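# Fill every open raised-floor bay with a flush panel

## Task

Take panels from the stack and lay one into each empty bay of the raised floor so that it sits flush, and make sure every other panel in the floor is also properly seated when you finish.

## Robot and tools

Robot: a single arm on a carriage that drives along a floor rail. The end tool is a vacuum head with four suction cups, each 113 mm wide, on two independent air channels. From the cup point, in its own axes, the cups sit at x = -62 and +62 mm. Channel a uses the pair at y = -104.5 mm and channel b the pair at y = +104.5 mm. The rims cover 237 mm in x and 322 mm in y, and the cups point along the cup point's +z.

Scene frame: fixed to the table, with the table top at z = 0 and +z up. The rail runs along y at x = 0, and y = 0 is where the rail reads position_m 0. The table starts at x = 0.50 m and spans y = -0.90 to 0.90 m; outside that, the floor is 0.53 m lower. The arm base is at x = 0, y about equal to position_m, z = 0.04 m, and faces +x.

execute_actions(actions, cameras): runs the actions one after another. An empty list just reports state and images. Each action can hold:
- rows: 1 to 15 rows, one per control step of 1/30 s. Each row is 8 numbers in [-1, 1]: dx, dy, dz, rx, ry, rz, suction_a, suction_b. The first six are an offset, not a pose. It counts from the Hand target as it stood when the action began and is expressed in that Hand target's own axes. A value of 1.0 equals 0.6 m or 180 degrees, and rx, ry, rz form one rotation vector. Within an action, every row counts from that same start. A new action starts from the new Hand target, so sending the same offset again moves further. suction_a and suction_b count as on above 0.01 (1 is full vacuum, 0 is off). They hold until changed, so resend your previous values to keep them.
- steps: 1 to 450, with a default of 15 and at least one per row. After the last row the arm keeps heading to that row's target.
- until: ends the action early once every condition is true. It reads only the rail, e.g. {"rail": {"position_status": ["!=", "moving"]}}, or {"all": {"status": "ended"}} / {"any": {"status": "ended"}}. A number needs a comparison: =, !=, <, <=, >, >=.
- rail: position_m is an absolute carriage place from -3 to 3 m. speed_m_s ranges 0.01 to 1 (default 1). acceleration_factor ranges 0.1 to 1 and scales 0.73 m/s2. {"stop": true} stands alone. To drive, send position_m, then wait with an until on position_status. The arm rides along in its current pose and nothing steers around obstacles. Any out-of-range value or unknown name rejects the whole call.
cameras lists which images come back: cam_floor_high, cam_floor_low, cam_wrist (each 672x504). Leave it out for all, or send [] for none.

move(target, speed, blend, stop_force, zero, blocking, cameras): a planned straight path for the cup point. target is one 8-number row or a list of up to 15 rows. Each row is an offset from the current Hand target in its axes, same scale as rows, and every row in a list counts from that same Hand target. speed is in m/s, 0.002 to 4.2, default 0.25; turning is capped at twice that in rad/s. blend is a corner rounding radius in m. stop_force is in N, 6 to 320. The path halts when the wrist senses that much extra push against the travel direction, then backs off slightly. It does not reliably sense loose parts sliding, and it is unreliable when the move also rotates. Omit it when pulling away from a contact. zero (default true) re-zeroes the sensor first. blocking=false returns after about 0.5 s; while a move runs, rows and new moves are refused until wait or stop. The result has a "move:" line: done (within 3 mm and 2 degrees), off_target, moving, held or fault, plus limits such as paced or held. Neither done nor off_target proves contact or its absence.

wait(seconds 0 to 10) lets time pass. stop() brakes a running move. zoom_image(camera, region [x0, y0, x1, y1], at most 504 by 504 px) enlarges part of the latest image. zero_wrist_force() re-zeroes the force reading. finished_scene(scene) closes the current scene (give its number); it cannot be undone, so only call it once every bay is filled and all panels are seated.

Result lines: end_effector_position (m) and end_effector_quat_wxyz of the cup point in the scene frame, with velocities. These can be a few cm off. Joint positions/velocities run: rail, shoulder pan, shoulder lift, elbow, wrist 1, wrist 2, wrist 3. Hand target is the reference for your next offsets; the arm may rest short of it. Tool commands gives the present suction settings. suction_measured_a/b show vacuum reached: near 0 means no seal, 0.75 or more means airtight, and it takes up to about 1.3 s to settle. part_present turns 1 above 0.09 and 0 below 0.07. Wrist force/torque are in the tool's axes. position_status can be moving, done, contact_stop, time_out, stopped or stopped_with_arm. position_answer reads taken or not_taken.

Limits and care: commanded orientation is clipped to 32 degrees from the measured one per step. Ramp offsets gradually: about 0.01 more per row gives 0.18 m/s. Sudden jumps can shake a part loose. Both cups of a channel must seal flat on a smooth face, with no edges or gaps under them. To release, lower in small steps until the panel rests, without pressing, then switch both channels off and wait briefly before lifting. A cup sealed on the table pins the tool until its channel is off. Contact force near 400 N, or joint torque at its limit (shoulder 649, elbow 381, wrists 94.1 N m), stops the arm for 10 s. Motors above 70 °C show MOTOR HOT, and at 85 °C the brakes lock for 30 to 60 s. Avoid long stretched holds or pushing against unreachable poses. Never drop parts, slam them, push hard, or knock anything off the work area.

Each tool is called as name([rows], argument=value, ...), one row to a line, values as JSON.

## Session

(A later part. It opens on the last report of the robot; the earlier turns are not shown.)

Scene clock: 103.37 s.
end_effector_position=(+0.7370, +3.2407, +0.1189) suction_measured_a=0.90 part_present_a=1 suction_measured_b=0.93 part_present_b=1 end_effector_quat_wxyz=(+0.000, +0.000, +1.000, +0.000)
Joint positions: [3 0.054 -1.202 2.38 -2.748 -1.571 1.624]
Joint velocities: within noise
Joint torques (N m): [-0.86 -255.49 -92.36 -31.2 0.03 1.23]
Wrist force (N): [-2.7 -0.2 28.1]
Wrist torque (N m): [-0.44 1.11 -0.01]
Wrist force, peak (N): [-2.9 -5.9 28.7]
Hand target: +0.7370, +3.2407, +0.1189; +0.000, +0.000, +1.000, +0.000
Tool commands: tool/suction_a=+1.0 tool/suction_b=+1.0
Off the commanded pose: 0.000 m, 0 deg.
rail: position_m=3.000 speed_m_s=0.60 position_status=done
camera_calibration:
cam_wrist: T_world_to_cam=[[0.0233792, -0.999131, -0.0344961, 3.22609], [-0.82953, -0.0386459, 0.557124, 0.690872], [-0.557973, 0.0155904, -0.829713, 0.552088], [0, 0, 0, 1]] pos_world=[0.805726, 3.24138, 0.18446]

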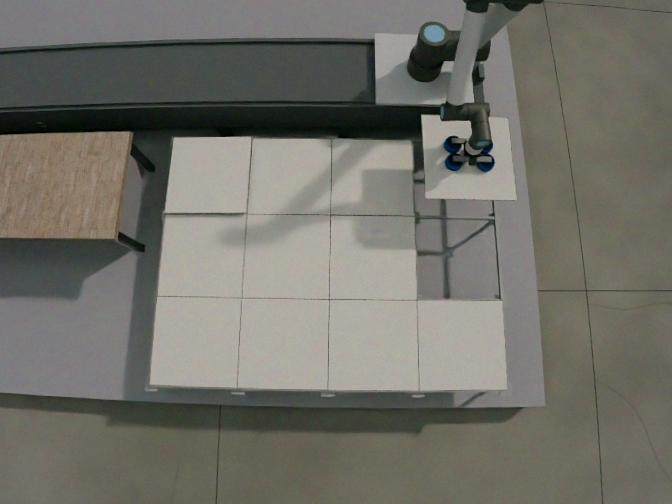

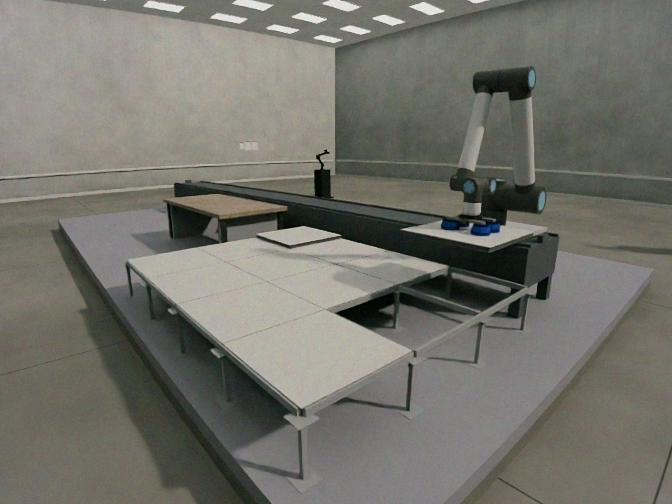

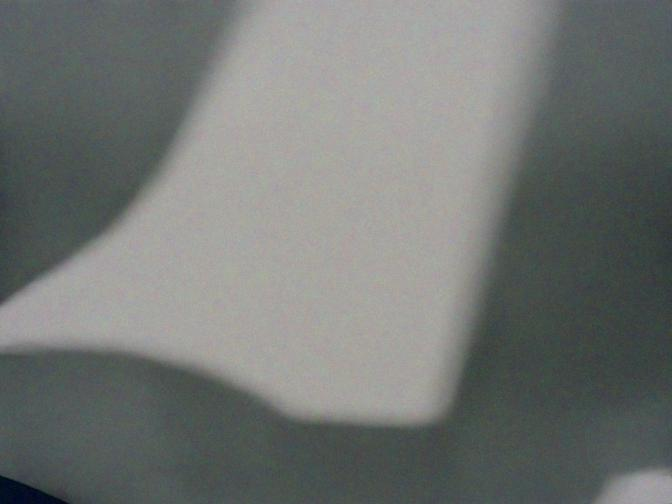

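move(target=[0, 0, 0.523, 0, 0, 0, 1, 1], speed=0.15, cameras=[])

move(target=[0, 0, 0.1, 0, 0, 0, 1, 1], speed=0.01, stop_force=25, cameras=["cam_floor_high","cam_floor_low"])

zoom_image(camera="cam_floor_high", region=[390, 120, 510, 230])

zoom_image(camera="cam_floor_low", region=[380, 230, 560, 320])

Scene clock: 106.23 s.
end_effector_position=(+0.7368, +3.2404, -0.1946) suction_measured_a=0.90 part_present_a=1 suction_measured_b=0.93 part_present_b=1 end_effector_quat_wxyz=(+0.000, +0.000, +1.000, +0.000) end_effector_velocity=(+0.001, -0.001, -0.002) end_effector_angular_velocity=(-0.001, -0.003, -0.002)
Joint positions: [3 0.053 -0.679 2.362 -3.253 -1.572 1.624]
Joint velocities: [0 -0.001 0.003 -0.001 -0.006 -0.002 0.002]
Joint torques (N m): [-3.86 -271.68 -32.21 -37.75 1.59 1.29]
Wrist force (N): [-3.3 -0.2 28.6]
Wrist torque (N m): [-0.38 1.17 0.03]
Wrist force, peak (N): [-1.1 0.0 42.8]
Hand target: +0.7368, +3.2405, -0.1949; +0.000, +0.000, +1.000, +0.000
Off the commanded pose: 0.000 m, 0 deg.
rail: position_m=3.000 speed_m_s=0.60 position_status=done
move: done
No camera images: "cameras" was empty.

Scene clock: 112.17 s.
end_effector_position=(+0.7369, +3.2405, -0.2410) suction_measured_a=0.90 part_present_a=1 suction_measured_b=0.93 part_present_b=1 end_effector_quat_wxyz=(+0.000, +0.000, +1.000, +0.000)
Joint positions: [3 0.053 -0.604 2.34 -3.307 -1.571 1.624]
Joint velocities: within noise
Joint torques (N m): [-21.59 -293.7 17.65 -20.6 2.88 -2.21]
Wrist force (N): [-8.7 0.1 11.0]
Wrist torque (N m): [-1.04 -4.01 0.08]
Wrist force, peak (N): [-3.6 -0.5 28.7]
Hand target: +0.7369, +3.2405, -0.2409; +0.000, +0.000, +1.000, +0.000 (not the last commanded pose)
Off the commanded pose: 0.014 m, 0 deg.
rail: position_m=3.000 speed_m_s=0.60 position_status=done
move: contact
Images, in order (width x height): cam_floor_high 672x504, cam_floor_low 672x504.

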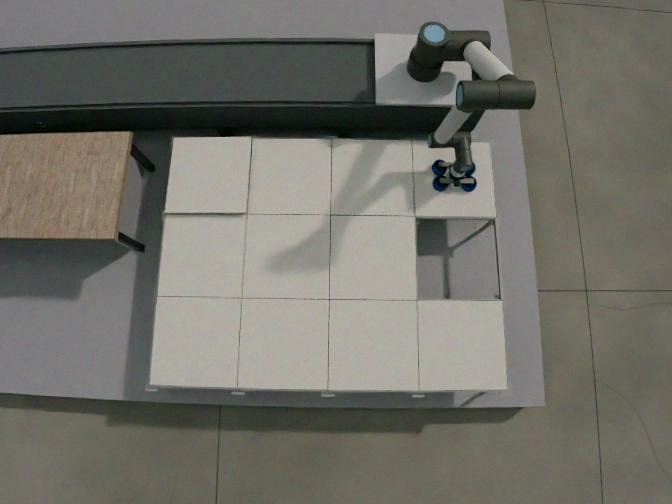

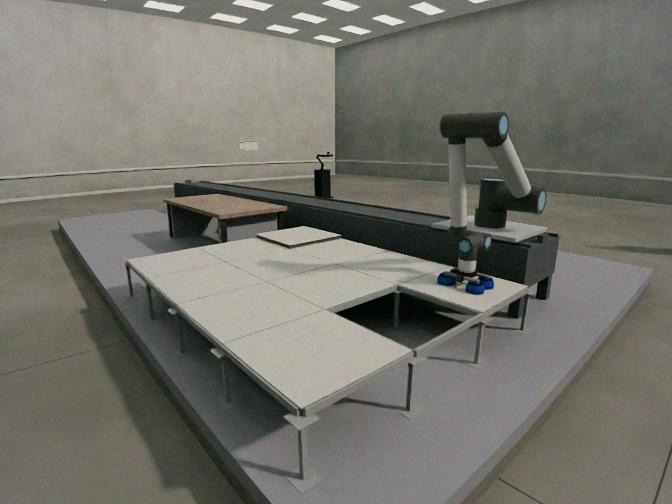

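Scaled by 4.200 from the camera's 672x504 image, which has a finer 960x720 frame.

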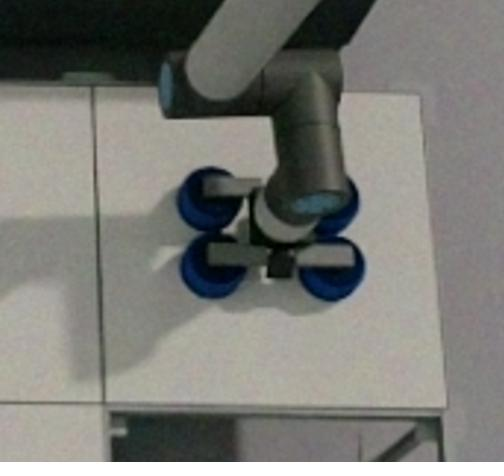

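Scaled by 2.800 from the camera's 672x504 image, which has a finer 960x720 frame.

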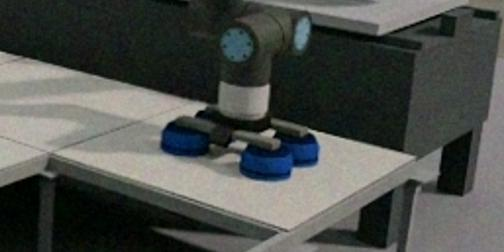

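move(target=[0, 0, 0.02, 0, 0, 0, 1, 1], speed=0.004, stop_force=60, cameras=[])

Scene clock: 113.77 s.
end_effector_position=(+0.7370, +3.2405, -0.2421) suction_measured_a=0.90 part_present_a=1 suction_measured_b=0.93 part_present_b=1 end_effector_quat_wxyz=(+0.000, +0.000, +1.000, +0.000)
Joint positions: [3 0.053 -0.602 2.34 -3.308 -1.571 1.624]
Joint velocities: within noise
Joint torques (N m): [-20.54 -254.87 16.33 -0.94 2.19 -3.59]
Wrist force (N): [14.8 -0.7 -49.6]
Wrist torque (N m): [-0.71 -21.68 0.32]
Wrist force, peak (N): [21.8 -4.3 -77.7]
Hand target: +0.7370, +3.2405, -0.2421; +0.000, +0.000, +1.000, +0.000 (not the last commanded pose)
Off the commanded pose: 0.011 m, 0 deg.
rail: position_m=3.000 speed_m_s=0.60 position_status=done
move: contact
No camera images: "cameras" was empty.

move(target=[0.0013, 0, -0.002, 0, 0, 0, 1, 1], speed=0.005, cameras=[])

move(target=[0, 0, 0.02, 0, 0, 0, 1, 1], speed=0.004, stop_force=60, cameras=[])

Scene clock: 114.70 s.
end_effector_position=(+0.7361, +3.2404, -0.2411) suction_measured_a=0.90 part_present_a=1 suction_measured_b=0.93 part_present_b=1 end_effector_quat_wxyz=(+0.000, +0.000, +1.000, +0.000)
Joint positions: [3 0.053 -0.604 2.341 -3.308 -1.571 1.624]
Joint velocities: within noise
Joint torques (N m): [6.7 -303.46 18.81 -20.6 2.03 1.04]
Wrist force (N): [-8.0 0.1 9.7]
Wrist torque (N m): [-1.35 -4.41 0.13]
Wrist force, peak (N): [13.7 -0.8 -48.8]
Hand target: +0.7362, +3.2405, -0.2409; +0.000, +0.000, +1.000, +0.000
Off the commanded pose: 0.000 m, 0 deg.
rail: position_m=3.000 speed_m_s=0.60 position_status=done
move: done
No camera images: "cameras" was empty.

Scene clock: 115.87 s.
end_effector_position=(+0.7363, +3.2405, -0.2422) suction_measured_a=0.90 part_present_a=1 suction_measured_b=0.93 part_present_b=1 end_effector_quat_wxyz=(+0.000, +0.000, +1.000, +0.000)
Joint positions: [3 0.053 -0.602 2.341 -3.31 -1.571 1.624]
Joint velocities: within noise
Joint torques (N m): [3.98 -241.81 5.77 -0.78 2.83 3.7]
Wrist force (N): [22.9 -3.5 -72.1]
Wrist torque (N m): [-0.63 -19.87 0.30]
Wrist force, peak (N): [23.4 -5.7 -95.2]
Hand target: +0.7363, +3.2404, -0.2421; +0.000, +0.000, +1.000, +0.000 (not the last commanded pose)
Off the commanded pose: 0.011 m, 0 deg.
rail: position_m=3.000 speed_m_s=0.60 position_status=done
move: contact
No camera images: "cameras" was empty.

execute_actions([
  {"rows":[[0,0,-0.001,0,0,0,1,1]],"steps":20},
  {"rows":[[0,0,0,0,0,0,0,0]],"steps":30},
  {"rows":[[0,0,-0.003,0,0,0,0,0],[0,0,-0.006,0,0,0,0,0],[0,0,-0.01,0,0,0,0,0],[0,0,-0.014,0,0,0,0,0],[0,0,-0.018,0,0,0,0,0],[0,0,-0.022,0,0,0,0,0],[0,0,-0.026,0,0,0,0,0],[0,0,-0.029,0,0,0,0,0]],"steps":16},
], cameras=[])

Scene clock: 118.47 s.
end_effector_position=(+0.7362, +3.2404, -0.2245) suction_measured_a=0.00 part_present_a=0 suction_measured_b=0.00 part_present_b=0 end_effector_quat_wxyz=(+0.000, +0.000, +1.000, +0.000)
Joint positions: [3 0.053 -0.63 2.35 -3.29 -1.571 1.624]
Joint velocities: within noise
Joint torques (N m): [7.36 -174.02 25.76 3.68 -0.29 1.23]
Wrist force (N): [-15.8 2.3 -51.9]
Wrist torque (N m): [-0.23 0.62 0.41]
Wrist force, peak (N): [4.1 -0.2 -319.6]
Hand target: +0.7363, +3.2405, -0.2241; +0.000, +0.000, +1.000, +0.000
Off the commanded pose: 0.000 m, 0 deg.
rail: position_m=3.000 speed_m_s=0.60 position_status=done
No camera images: "cameras" was empty.

move([
  [0,0,-0.4,0,0,0,0,0],
  [-0.5, 0, -0.507, 0, 0, 0, 0, 0],
], blend=0.05, speed=0.35, cameras=["cam_wrist"])

zoom_image(camera="cam_wrist", region=[40, 260, 220, 395])

move(target=[-0.5475, 0.0158, 0, 0, 0, 0, 0, 0], speed=0.35)

zoom_image(camera="cam_wrist", region=[40, 290, 130, 380])

zoom_image(camera="cam_wrist", region=[540, 310, 630, 400])

execute_actions([
  {"rail":{"position_m":2.4,"speed_m_s":0.8,"acceleration_factor":0.6},"steps":200,"until":{"rail":{"position_status":["!=","moving"]}}},
], cameras=["cam_wrist"])

zoom_image(camera="cam_wrist", region=[40, 290, 130, 380])

zoom_image(camera="cam_wrist", region=[540, 310, 630, 400])

Scene clock: 121.17 s.
end_effector_position=(+1.0359, +3.2407, +0.0802) suction_measured_a=0.00 part_present_a=0 suction_measured_b=0.00 part_present_b=0 end_effector_quat_wxyz=(+0.000, +0.000, +1.000, +0.000)
Joint positions: [3 0.038 -0.961 1.965 -2.575 -1.571 1.609]
Joint velocities: within noise
Joint torques (N m): [-31.96 -164.72 -74.41 -4.52 -2.86 -4.09]
Wrist force (N): [-2.7 -4.1 -9.7]
Wrist torque (N m): [-0.43 0.35 0.07]
Wrist force, peak (N): [-15.6 2.2 -51.8]
Hand target: +1.0361, +3.2407, +0.0803; +0.000, +0.000, +1.000, +0.000
Off the commanded pose: 0.000 m, 0 deg.
rail: position_m=3.000 speed_m_s=0.60 position_status=done
move: done
camera_calibration:
cam_wrist: T_world_to_cam=[[0.0234181, -0.999131, -0.0344718, 3.21763], [-0.830132, -0.0386478, 0.556226, 0.961127], [-0.557075, 0.0155903, -0.830316, 0.685935], [0, 0, 0, 1]] pos_world=[1.10463, 3.24128, 0.145856]
Images, in order (width x height): cam_wrist 672x504.

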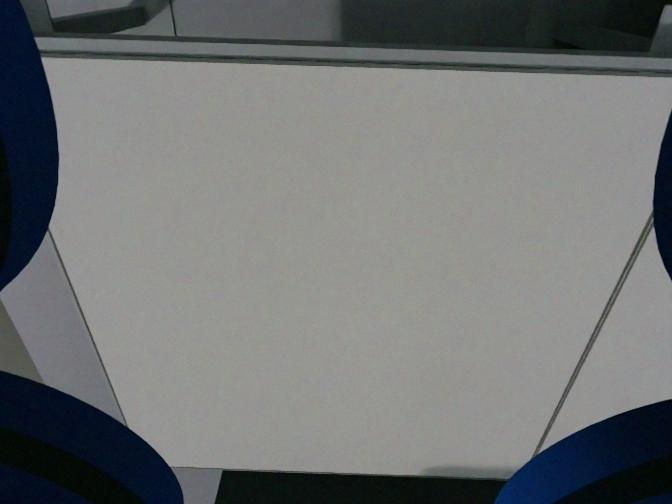

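Scaled by 2.800 from the camera's 672x504 image, which has a finer 960x720 frame.

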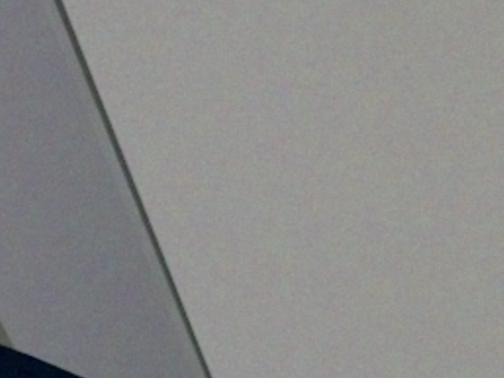

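Scene clock: 122.93 s.
end_effector_position=(+1.3644, +3.2501, +0.0805) suction_measured_a=0.00 part_present_a=0 suction_measured_b=0.00 part_present_b=0 end_effector_quat_wxyz=(+0.000, +0.000, +1.000, +0.000)
Joint positions: [3 0.036 -0.708 1.406 -2.269 -1.571 1.607]
Joint velocities: within noise
Joint torques (N m): [38.15 -240.01 -90.98 -5.67 -3.16 4.2]
Wrist force (N): [-1.8 -4.4 -9.2]
Wrist torque (N m): [-0.55 0.23 0.07]
Wrist force, peak (N): [-5.4 -4.0 -9.4]
Hand target: +1.3646, +3.2502, +0.0805; +0.000, +0.000, +1.000, +0.000
Off the commanded pose: 0.000 m, 0 deg.
rail: position_m=3.000 speed_m_s=0.60 position_status=done
move: done
camera_calibration:
cam_wrist: T_world_to_cam=[[0.0232802, -0.999134, -0.0344973, 3.21955], [-0.830183, -0.0385461, 0.556156, 1.23378], [-0.557004, 0.0156917, -0.830362, 0.868612], [0, 0, 0, 1]] pos_world=[1.43313, 3.25068, 0.146155]

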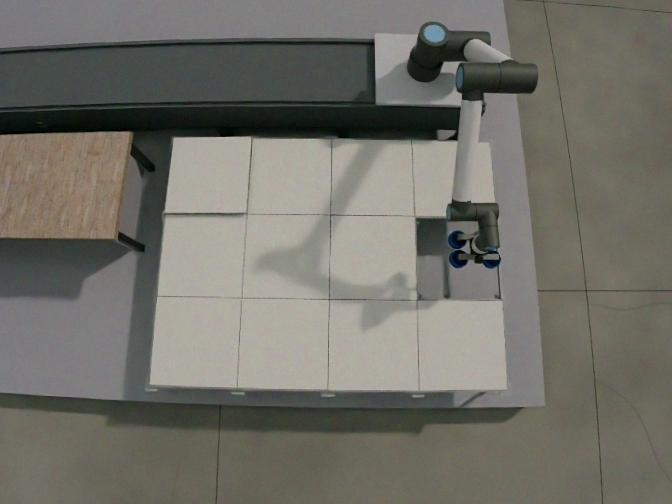

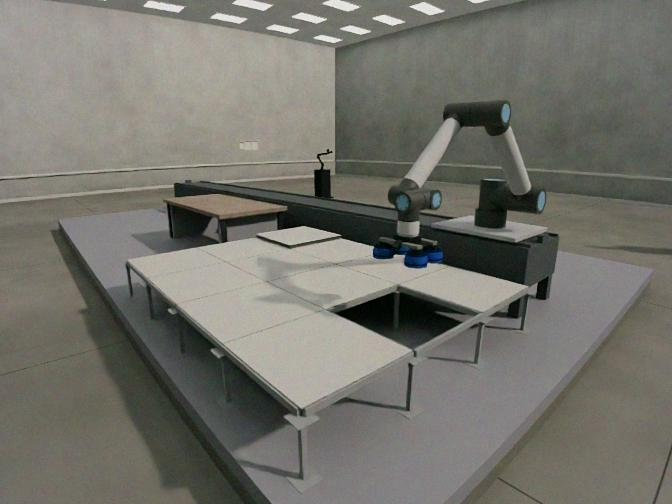

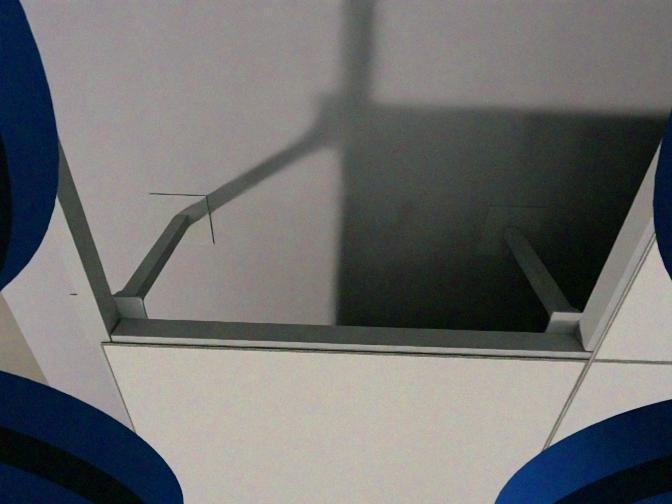

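Scaled by 5.600 from the camera's 672x504 image, which has a finer 960x720 frame.

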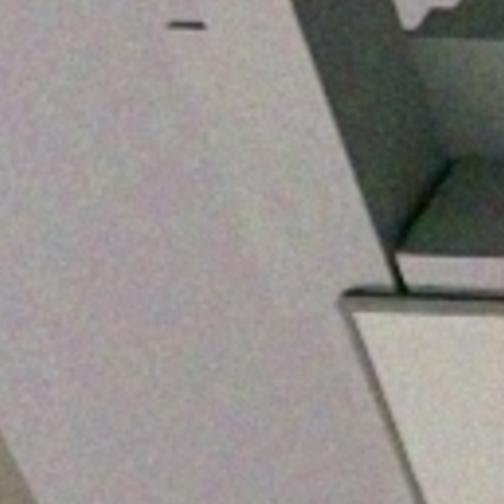

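Scaled by 5.600 from the camera's 672x504 image, which has a finer 960x720 frame.

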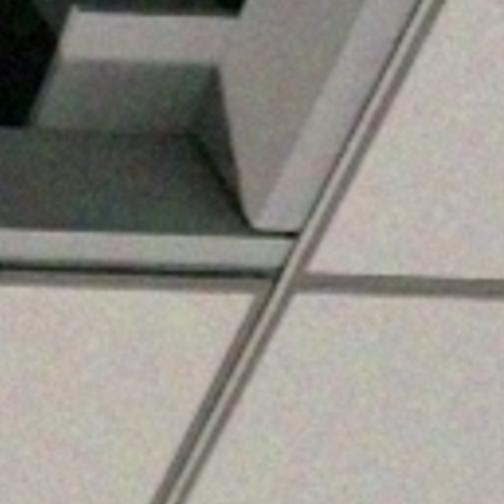

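Scene clock: 125.53 s.
end_effector_position=(+1.3646, +2.6502, +0.0805) suction_measured_a=0.00 part_present_a=0 suction_measured_b=0.00 part_present_b=0 end_effector_quat_wxyz=(+0.000, +0.000, +1.000, +0.000)
Joint positions: [2.4 0.036 -0.708 1.406 -2.269 -1.571 1.607]
Joint velocities: within noise
Joint torques (N m): [-26.99 -235.57 -81.83 -7.8 -0.56 4.09]
Wrist force (N): [-1.7 -4.2 -9.6]
Wrist torque (N m): [-0.51 0.22 0.06]
Wrist force, peak (N): [-1.8 -5.9 -9.5]
Hand target: +1.3646, +2.6502, +0.0805; +0.000, +0.000, +1.000, +0.000
Tool commands: tool/suction_a=+0.0 tool/suction_b=+0.0
Off the commanded pose: 0.000 m, 0 deg.
rail: position_m=2.400 speed_m_s=0.80 position_status=done
camera_calibration:
cam_wrist: T_world_to_cam=[[0.0234163, -0.999131, -0.0344706, 2.62005], [-0.830132, -0.0386456, 0.556226, 1.211], [-0.557075, 0.0155903, -0.830316, 0.878499], [0, 0, 0, 1]] pos_world=[1.43333, 2.65088, 0.146156]
Images, in order (width x height): cam_wrist 672x504.

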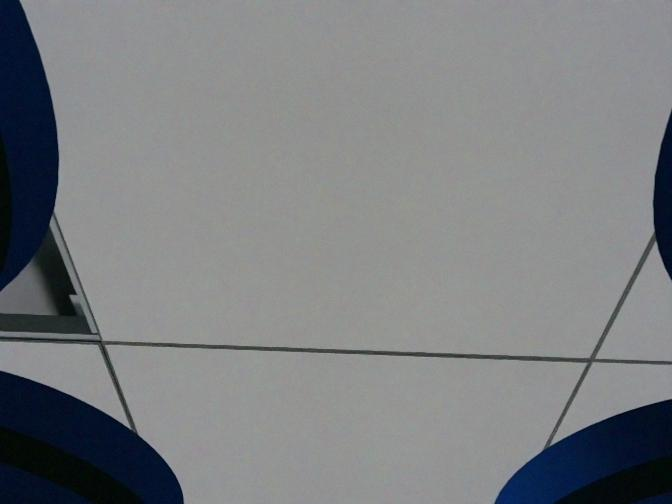

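Scaled by 5.600 from the camera's 672x504 image, which has a finer 960x720 frame.

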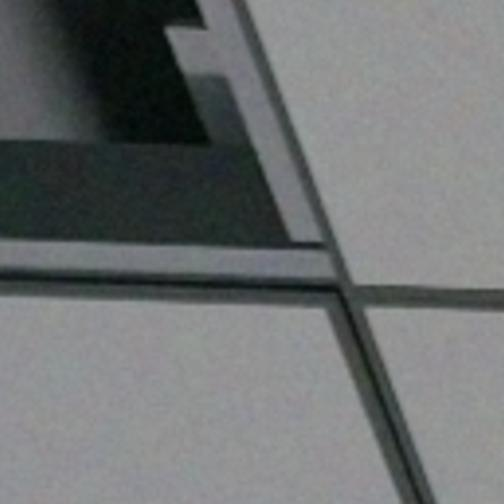

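Scaled by 5.600 from the camera's 672x504 image, which has a finer 960x720 frame.

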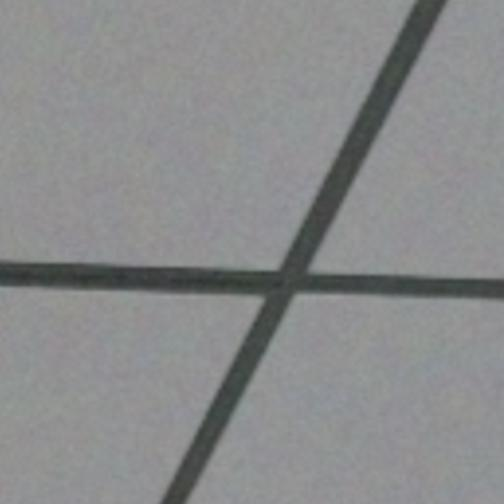

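move(target=[0.9997, -0.0003, -0.0578, 0, 0, 0, 0, 0], speed=0.4, cameras=[])

execute_actions([
  {"rail":{"position_m":1.2,"speed_m_s":0.8,"acceleration_factor":0.7},"steps":200,"until":{"rail":{"position_status":["!=","moving"]}}},
], cameras=["cam_wrist"])

zoom_image(camera="cam_wrist", region=[40, 290, 130, 380])

zoom_image(camera="cam_wrist", region=[540, 310, 630, 400])

Scene clock: 128.13 s.
end_effector_position=(+0.7651, +2.6500, +0.1147) suction_measured_a=0.00 part_present_a=0 suction_measured_b=0.00 part_present_b=0 end_effector_quat_wxyz=(+0.000, +0.000, +1.000, +0.000)
Joint positions: [2.4 0.064 -1.176 2.34 -2.735 -1.572 1.634]
Joint velocities: within noise
Joint torques (N m): [33.51 -160.91 -25.67 -14.21 3.4 3.51]
Wrist force (N): [-1.7 -4.5 -10.2]
Wrist torque (N m): [-0.58 0.29 -0.03]
Wrist force, peak (N): [-5.8 -5.1 -8.8]
Hand target: +0.7647, +2.6500, +0.1148; +0.000, +0.000, +1.000, +0.000
Off the commanded pose: 0.000 m, 0 deg.
rail: position_m=2.400 speed_m_s=0.80 position_status=done
move: done
No camera images: "cameras" was empty.

Scene clock: 131.47 s.
end_effector_position=(+0.7647, +1.4500, +0.1148) suction_measured_a=0.00 part_present_a=0 suction_measured_b=0.00 part_present_b=0 end_effector_quat_wxyz=(+0.000, +0.000, +1.000, +0.000)
Joint positions: [1.2 0.064 -1.176 2.34 -2.735 -1.571 1.634]
Joint velocities: within noise
Joint torques (N m): [-9.24 -160.53 -49.27 -11.42 -2.8 3.94]
Wrist force (N): [-1.9 -4.6 -10.5]
Wrist torque (N m): [-0.60 0.31 -0.03]
Wrist force, peak (N): [-1.5 -6.1 -10.6]
Hand target: +0.7647, +1.4500, +0.1148; +0.000, +0.000, +1.000, +0.000
Tool commands: tool/suction_a=+0.0 tool/suction_b=+0.0
Off the commanded pose: 0.000 m, 0 deg.
rail: position_m=1.200 speed_m_s=0.80 position_status=done
camera_calibration:
cam_wrist: T_world_to_cam=[[0.0234163, -0.999131, -0.0344706, 1.43613], [-0.830132, -0.0386456, 0.556226, 0.647544], [-0.557075, 0.0155903, -0.830316, 0.591501], [0, 0, 0, 1]] pos_world=[0.833429, 1.45068, 0.180456]
Images, in order (width x height): cam_wrist 672x504.

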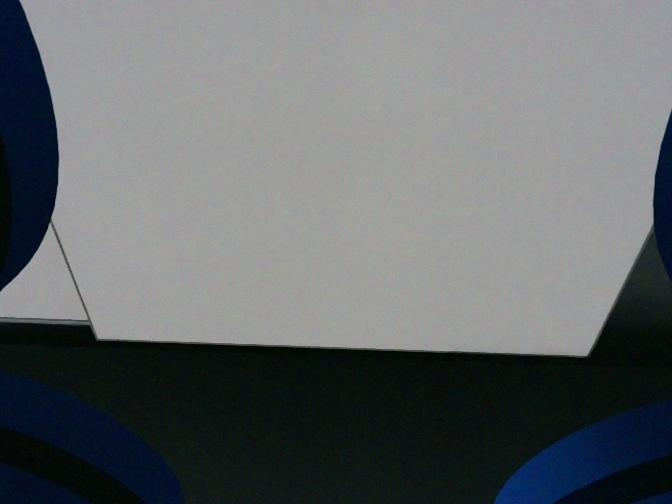

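Scaled by 5.600 from the camera's 672x504 image, which has a finer 960x720 frame.

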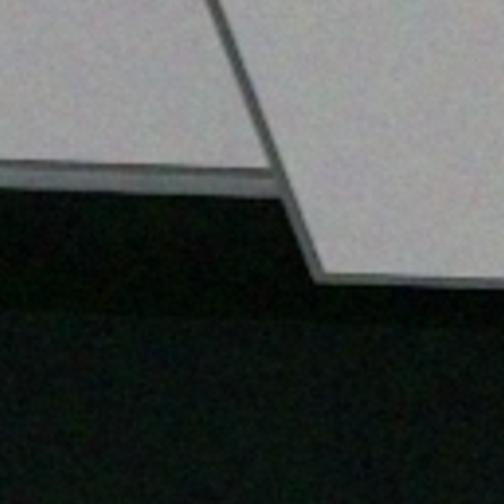

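Scaled by 5.600 from the camera's 672x504 image, which has a finer 960x720 frame.

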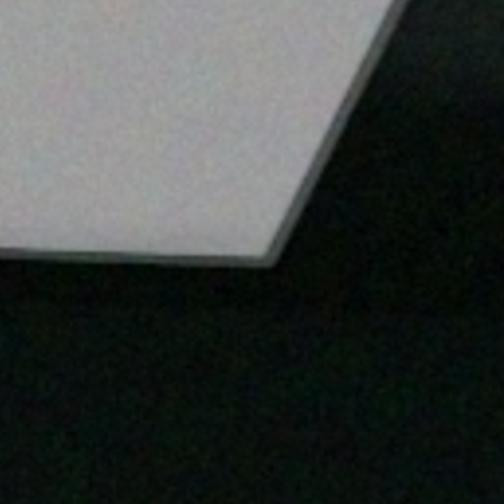

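move(target=[-0.0077, 0.0068, 0.47, 0, 0, 0, 0, 0], cameras=[])

move(target=[0, 0, 0.05, 0, 0, 0, 0, 0], speed=0.015, stop_force=15, cameras=[])

move(target=[0, 0, -0.5017, 0, 0, 0, 0, 0], cameras=["cam_wrist"])

zoom_image(camera="cam_wrist", region=[40, 290, 130, 380])

zoom_image(camera="cam_wrist", region=[540, 310, 630, 400])

Scene clock: 133.70 s.
end_effector_position=(+0.7695, +1.4539, -0.1670) suction_measured_a=0.00 part_present_a=0 suction_measured_b=0.00 part_present_b=0 end_effector_quat_wxyz=(+0.000, +0.000, +1.000, +0.000)
Joint positions: [1.2 0.068 -0.728 2.323 -3.167 -1.572 1.639]
Joint velocities: within noise
Joint torques (N m): [39.78 -164.83 -23.14 -14.47 2.98 3.41]
Wrist force (N): [-2.3 -4.1 -10.1]
Wrist torque (N m): [-0.47 0.35 0.05]
Wrist force, peak (N): [-1.8 -4.6 -13.5]
Hand target: +0.7695, +1.4539, -0.1672; +0.000, +0.000, +1.000, +0.000
Off the commanded pose: 0.000 m, 0 deg.
rail: position_m=1.200 speed_m_s=0.80 position_status=done
move: done
No camera images: "cameras" was empty.

Scene clock: 136.20 s.
end_effector_position=(+0.7696, +1.4539, -0.1858) suction_measured_a=0.00 part_present_a=0 suction_measured_b=0.00 part_present_b=0 end_effector_quat_wxyz=(+0.000, +0.000, +1.000, +0.000)
Joint positions: [1.2 0.068 -0.698 2.317 -3.19 -1.572 1.639]
Joint velocities: within noise
Joint torques (N m): [23.62 -202.2 7.27 -4.69 2.82 0.96]
Wrist force (N): [-0.2 -3.9 -23.5]
Wrist torque (N m): [-0.42 0.20 0.07]
Wrist force, peak (N): [0.9 -4.1 -30.2]
Hand target: +0.7696, +1.4539, -0.1858; +0.000, +0.000, +1.000, +0.000 (not the last commanded pose)
Off the commanded pose: 0.011 m, 0 deg.
rail: position_m=1.200 speed_m_s=0.80 position_status=done
move: contact
No camera images: "cameras" was empty.

Scene clock: 138.17 s.
end_effector_position=(+0.7693, +1.4542, +0.1150) suction_measured_a=0.00 part_present_a=0 suction_measured_b=0.00 part_present_b=0 end_effector_quat_wxyz=(+0.000, +0.000, +1.000, +0.000)
Joint positions: [1.2 0.069 -1.173 2.332 -2.73 -1.571 1.639]
Joint velocities: within noise
Joint torques (N m): [-40.46 -168.84 -64.12 -5.71 -1.83 -3.59]
Wrist force (N): [-1.7 -4.8 -10.3]
Wrist torque (N m): [-0.64 0.29 -0.03]
Wrist force, peak (N): [0.1 -4.3 -22.8]
Hand target: +0.7694, +1.4541, +0.1152; +0.000, +0.000, +1.000, +0.000
Off the commanded pose: 0.000 m, 0 deg.
rail: position_m=1.200 speed_m_s=0.80 position_status=done
move: done
camera_calibration:
cam_wrist: T_world_to_cam=[[0.0235017, -0.999127, -0.0345265, 1.44015], [-0.830129, -0.0387477, 0.556224, 0.651561], [-0.557076, 0.0155892, -0.830315, 0.594167], [0, 0, 0, 1]] pos_world=[0.838029, 1.45488, 0.180655]
Images, in order (width x height): cam_wrist 672x504.

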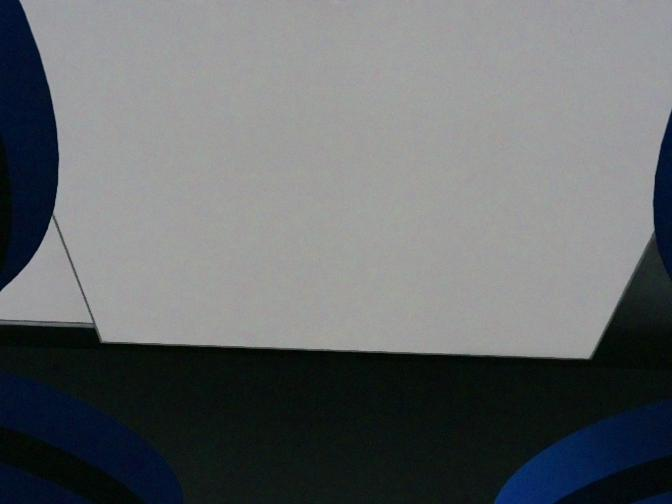

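Scaled by 5.600 from the camera's 672x504 image, which has a finer 960x720 frame.

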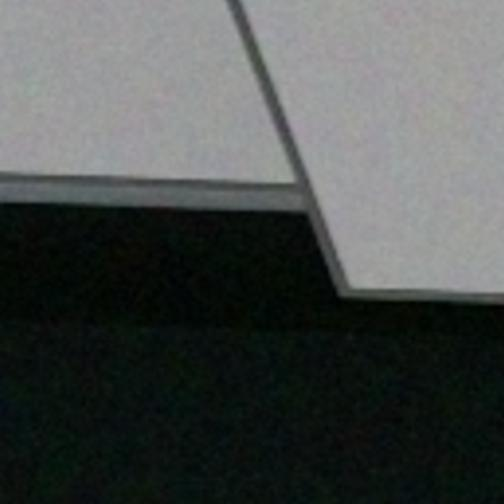

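Scaled by 5.600 from the camera's 672x504 image, which has a finer 960x720 frame.

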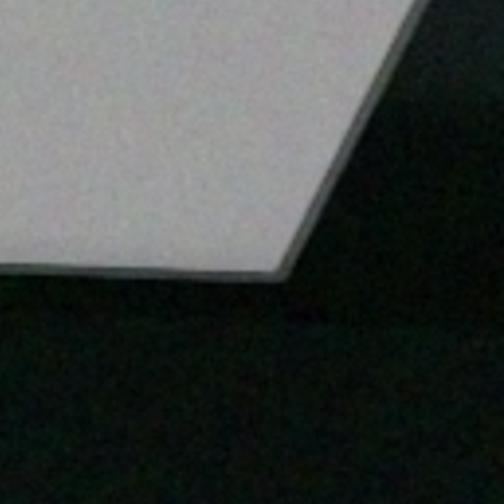

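move(target=[0.0463, -0.0158, 0.470, 0, 0, -0.0005, 0, 0], cameras=[])

move(target=[0, 0, 0.05, 0, 0, 0, 0, 0], speed=0.012, stop_force=20, cameras=[])

execute_actions([
  {"rows":[[0,0,0,0,0,0,1,1]],"steps":75},
], cameras=[])

Scene clock: 140.27 s.
end_effector_position=(+0.7418, +1.4444, -0.1666) suction_measured_a=0.00 part_present_a=0 suction_measured_b=0.00 part_present_b=0 end_effector_quat_wxyz=(+0.000, -0.001, +1.000, +0.000)
Joint positions: [1.2 0.058 -0.726 2.365 -3.21 -1.572 1.627]
Joint velocities: within noise
Joint torques (N m): [-37.69 -157.76 -21.66 -14.03 4.73 -4.19]
Wrist force (N): [-2.3 -3.9 -9.8]
Wrist torque (N m): [-0.40 0.31 0.02]
Wrist force, peak (N): [-2.3 -4.4 -13.3]
Hand target: +0.7418, +1.4444, -0.1668; +0.000, -0.001, +1.000, +0.000
Off the commanded pose: 0.000 m, 0 deg.
rail: position_m=1.200 speed_m_s=0.80 position_status=done
move: done
No camera images: "cameras" was empty.

Scene clock: 143.13 s.
end_effector_position=(+0.7418, +1.4444, -0.1863) suction_measured_a=0.00 part_present_a=0 suction_measured_b=0.00 part_present_b=0 end_effector_quat_wxyz=(+0.000, -0.001, +1.000, +0.000)
Joint positions: [1.2 0.058 -0.694 2.357 -3.235 -1.572 1.627]
Joint velocities: within noise
Joint torques (N m): [-32.78 -202.07 11.31 -4.2 3.48 -3.22]
Wrist force (N): [1.1 -4.3 -28.2]
Wrist torque (N m): [-0.46 0.05 0.02]
Wrist force, peak (N): [1.2 -4.4 -33.0]
Hand target: +0.7418, +1.4444, -0.1863; +0.000, -0.001, +1.000, +0.000 (not the last commanded pose)
Off the commanded pose: 0.011 m, 0 deg.
rail: position_m=1.200 speed_m_s=0.80 position_status=done
move: contact
No camera images: "cameras" was empty.

Scene clock: 145.83 s.
end_effector_position=(+0.7418, +1.4444, -0.1863) suction_measured_a=0.90 part_present_a=1 suction_measured_b=0.93 part_present_b=1 end_effector_quat_wxyz=(+0.000, -0.001, +1.000, +0.000)
Joint positions: [1.2 0.058 -0.694 2.357 -3.235 -1.572 1.627]
Joint velocities: within noise
Joint torques (N m): [34.78 -294.61 -19.19 -35.75 -2.62 3.61]
Wrist force (N): [-7.8 -7.5 28.2]
Wrist torque (N m): [-1.89 2.42 0.05]
Wrist force, peak (N): [33.0 -4.9 -147.2]
Hand target: +0.7418, +1.4444, -0.1863; +0.000, -0.001, +1.000, +0.000
Off the commanded pose: 0.000 m, 0 deg.
rail: position_m=1.200 speed_m_s=0.80 position_status=done
No camera images: "cameras" was empty.

move(target=[0, 0, -0.41, 0, 0, 0, 1, 1], speed=0.12, cameras=[])

execute_actions([
  {"rail":{"position_m":3.0,"speed_m_s":0.6,"acceleration_factor":0.4},"steps":300,"until":{"rail":{"position_status":["!=","moving"]}}},
], cameras=[])

move(target=[-0.992, -0.0065, 0, 0, 0, 0.0005, 1, 1], speed=0.15, cameras=["cam_floor_high","cam_floor_low"])

Scene clock: 148.67 s.
end_effector_position=(+0.7416, +1.4446, +0.0595) suction_measured_a=0.90 part_present_a=1 suction_measured_b=0.93 part_present_b=1 end_effector_quat_wxyz=(+0.000, -0.001, +1.000, +0.000)
Joint positions: [1.2 0.059 -1.104 2.386 -2.853 -1.571 1.628]
Joint velocities: within noise
Joint torques (N m): [6.64 -281.14 -101.96 -28.08 -0.25 -1.18]
Wrist force (N): [-7.4 -7.5 28.1]
Wrist torque (N m): [-1.88 2.33 0.06]
Wrist force, peak (N): [-8.7 -7.4 39.3]
Hand target: +0.7416, +1.4446, +0.0597; +0.000, -0.001, +1.000, +0.000
Off the commanded pose: 0.000 m, 0 deg.
rail: position_m=1.200 speed_m_s=0.80 position_status=done
move: done
No camera images: "cameras" was empty.

Scene clock: 153.97 s.
end_effector_position=(+0.7416, +3.2446, +0.0597) suction_measured_a=0.90 part_present_a=1 suction_measured_b=0.93 part_present_b=1 end_effector_quat_wxyz=(+0.000, -0.001, +1.000, +0.000)
Joint positions: [3 0.059 -1.105 2.386 -2.853 -1.572 1.628]
Joint velocities: within noise
Joint torques (N m): [-25.61 -271.68 -74.85 -32.36 -0.59 -3.73]
Wrist force (N): [-7.6 -7.5 28.4]
Wrist torque (N m): [-1.87 2.38 0.04]
Wrist force, peak (N): [-7.2 -13.8 28.7]
Hand target: +0.7416, +3.2446, +0.0597; +0.000, -0.001, +1.000, +0.000
Tool commands: tool/suction_a=+1.0 tool/suction_b=+1.0
Off the commanded pose: 0.000 m, 0 deg.
rail: position_m=3.000 speed_m_s=0.60 position_status=done
No camera images: "cameras" was empty.

Scene clock: 158.57 s.
end_effector_position=(+1.3366, +3.2416, +0.0602) suction_measured_a=0.90 part_present_a=1 suction_measured_b=0.93 part_present_b=1 end_effector_quat_wxyz=(+0.000, +0.000, +1.000, +0.000)
Joint positions: [3 0.03 -0.718 1.465 -2.318 -1.571 1.601]
Joint velocities: within noise
Joint torques (N m): [-36.93 -425.88 -185.33 -27.54 -2.79 -3.56]
Wrist force (N): [-7.7 -7.8 29.1]
Wrist torque (N m): [-2.00 2.37 0.06]
Wrist force, peak (N): [-19.8 -7.9 29.5]
Hand target: +1.3368, +3.2416, +0.0602; +0.000, +0.000, +1.000, +0.000
Off the commanded pose: 0.000 m, 0 deg.
rail: position_m=3.000 speed_m_s=0.60 position_status=done
move: done
Images, in order (width x height): cam_floor_high 672x504, cam_floor_low 672x504.

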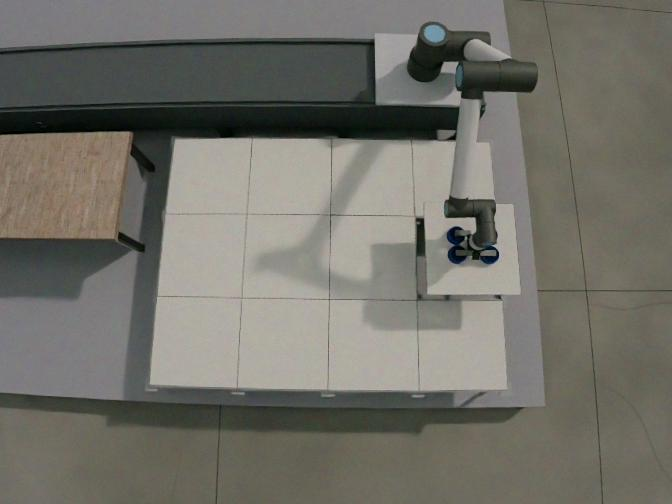

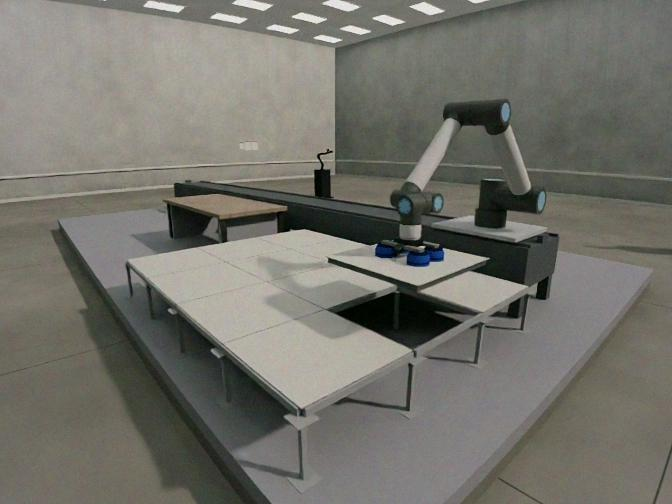

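move(target=[0.0003, -0.0018, 0.425, 0, 0, 0, 1, 1], speed=0.15, cameras=[])

move(target=[0, 0, 0.1, 0, 0, 0, 1, 1], speed=0.01, stop_force=25, cameras=["cam_floor_high","cam_floor_low"])

zoom_image(camera="cam_floor_high", region=[390, 190, 530, 320])

Scene clock: 161.03 s.
end_effector_position=(+1.3369, +3.2404, -0.1945) suction_measured_a=0.90 part_present_a=1 suction_measured_b=0.93 part_present_b=1 end_effector_quat_wxyz=(+0.000, +0.000, +1.000, +0.000)
Joint positions: [3 0.03 -0.495 1.442 -2.519 -1.571 1.6]
Joint velocities: within noise
Joint torques (N m): [-30.63 -449.53 -155.76 -39.23 -2.41 -3.4]
Wrist force (N): [-7.8 -7.9 29.1]
Wrist torque (N m): [-1.97 2.47 0.04]
Wrist force, peak (N): [-4.7 -8.3 45.6]
Hand target: +1.3368, +3.2404, -0.1948; +0.000, +0.000, +1.000, +0.000
Off the commanded pose: 0.000 m, 0 deg.
rail: position_m=3.000 speed_m_s=0.60 position_status=done
move: done
No camera images: "cameras" was empty.

Scene clock: 166.77 s.
end_effector_position=(+1.3370, +3.2403, -0.2393) suction_measured_a=0.90 part_present_a=1 suction_measured_b=0.93 part_present_b=1 end_effector_quat_wxyz=(+0.001, +0.000, +1.000, +0.000)
Joint positions: [3 0.03 -0.452 1.428 -2.548 -1.571 1.6]
Joint velocities: within noise
Joint torques (N m): [-33.43 -453.09 -107.22 -20.44 -0.98 -3.39]
Wrist force (N): [-13.9 -7.6 9.5]
Wrist torque (N m): [-0.84 -3.58 -0.13]
Wrist force, peak (N): [-7.5 -7.9 29.6]
Hand target: +1.3370, +3.2403, -0.2393; +0.001, +0.000, +1.000, +0.000 (not the last commanded pose)
Off the commanded pose: 0.016 m, 0 deg.
rail: position_m=3.000 speed_m_s=0.60 position_status=done
move: contact
Images, in order (width x height): cam_floor_high 672x504, cam_floor_low 672x504.

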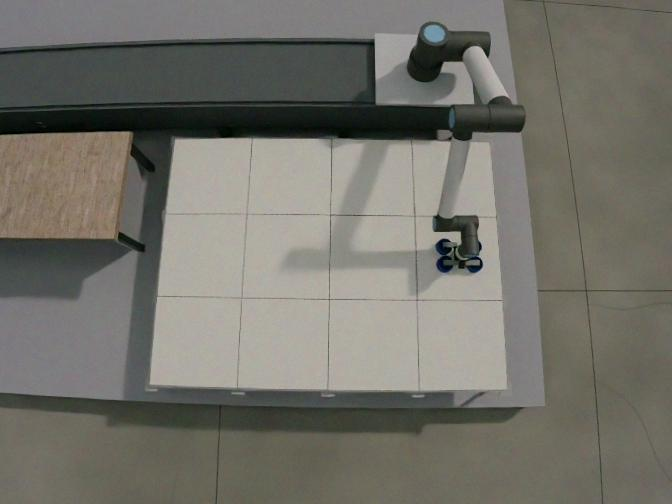

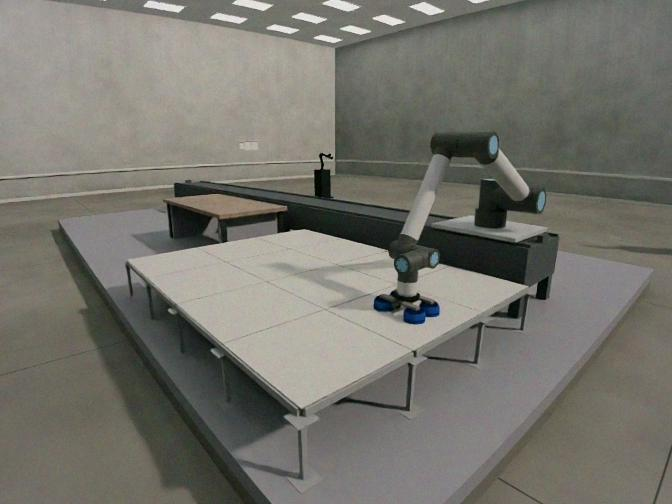

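Scaled by 3.600 from the camera's 672x504 image, which has a finer 960x720 frame.

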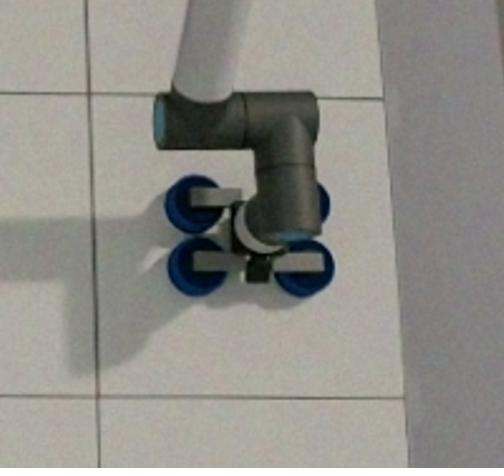

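move(target=[0, 0, 0.02, 0, 0, 0, 1, 1], speed=0.004, stop_force=70, cameras=[])

Scene clock: 168.17 s.
end_effector_position=(+1.3372, +3.2403, -0.2407) suction_measured_a=0.90 part_present_a=1 suction_measured_b=0.93 part_present_b=1 end_effector_quat_wxyz=(+0.001, +0.000, +1.000, +0.000)
Joint positions: [3 0.03 -0.45 1.427 -2.549 -1.571 1.6]
Joint velocities: within noise
Joint torques (N m): [-36.71 -372.49 -104.19 -8.67 -0.06 -3.61]
Wrist force (N): [49.9 -12.5 -67.2]
Wrist torque (N m): [-1.21 -21.83 -0.33]
Wrist force, peak (N): [53.1 -13.1 -70.4]
Hand target: +1.3371, +3.2403, -0.2407; +0.001, +0.000, +1.000, +0.000 (not the last commanded pose)
Off the commanded pose: 0.011 m, 0 deg.
rail: position_m=3.000 speed_m_s=0.60 position_status=done
move: contact
No camera images: "cameras" was empty.

move(target=[0.002, 0, -0.002, 0, 0, 0, 1, 1], speed=0.005, cameras=[])

move(target=[0, 0, 0.02, 0, 0, 0, 1, 1], speed=0.004, stop_force=60, cameras=[])

Scene clock: 168.93 s.
end_effector_position=(+1.3359, +3.2403, -0.2398) suction_measured_a=0.90 part_present_a=1 suction_measured_b=0.93 part_present_b=1 end_effector_quat_wxyz=(+0.001, +0.000, +1.000, +0.000)
Joint positions: [3 0.03 -0.452 1.43 -2.55 -1.571 1.6]
Joint velocities: within noise
Joint torques (N m): [-19.85 -438.97 -95.75 -21.78 -0.53 -1.33]
Wrist force (N): [-15.1 -7.6 -2.5]
Wrist torque (N m): [-1.56 -7.13 -0.06]
Wrist force, peak (N): [48.8 -12.7 -66.1]
Hand target: +1.3359, +3.2403, -0.2395; +0.001, +0.000, +1.000, +0.000
Off the commanded pose: 0.000 m, 0 deg.
rail: position_m=3.000 speed_m_s=0.60 position_status=done
move: done
No camera images: "cameras" was empty.

Scene clock: 170.17 s.
end_effector_position=(+1.3362, +3.2403, -0.2409) suction_measured_a=0.90 part_present_a=1 suction_measured_b=0.93 part_present_b=1 end_effector_quat_wxyz=(+0.001, +0.000, +1.000, +0.000)
Joint positions: [3 0.03 -0.451 1.429 -2.551 -1.571 1.6]
Joint velocities: within noise
Joint torques (N m): [-7.39 -356.4 -77.48 -7.46 0.46 1.73]
Wrist force (N): [19.0 -9.2 -73.2]
Wrist torque (N m): [-0.25 -14.47 0.13]
Wrist force, peak (N): [20.1 -9.8 -73.4]
Hand target: +1.3361, +3.2403, -0.2409; +0.001, +0.000, +1.000, +0.000 (not the last commanded pose)
Off the commanded pose: 0.011 m, 0 deg.
rail: position_m=3.000 speed_m_s=0.60 position_status=done
move: contact
No camera images: "cameras" was empty.


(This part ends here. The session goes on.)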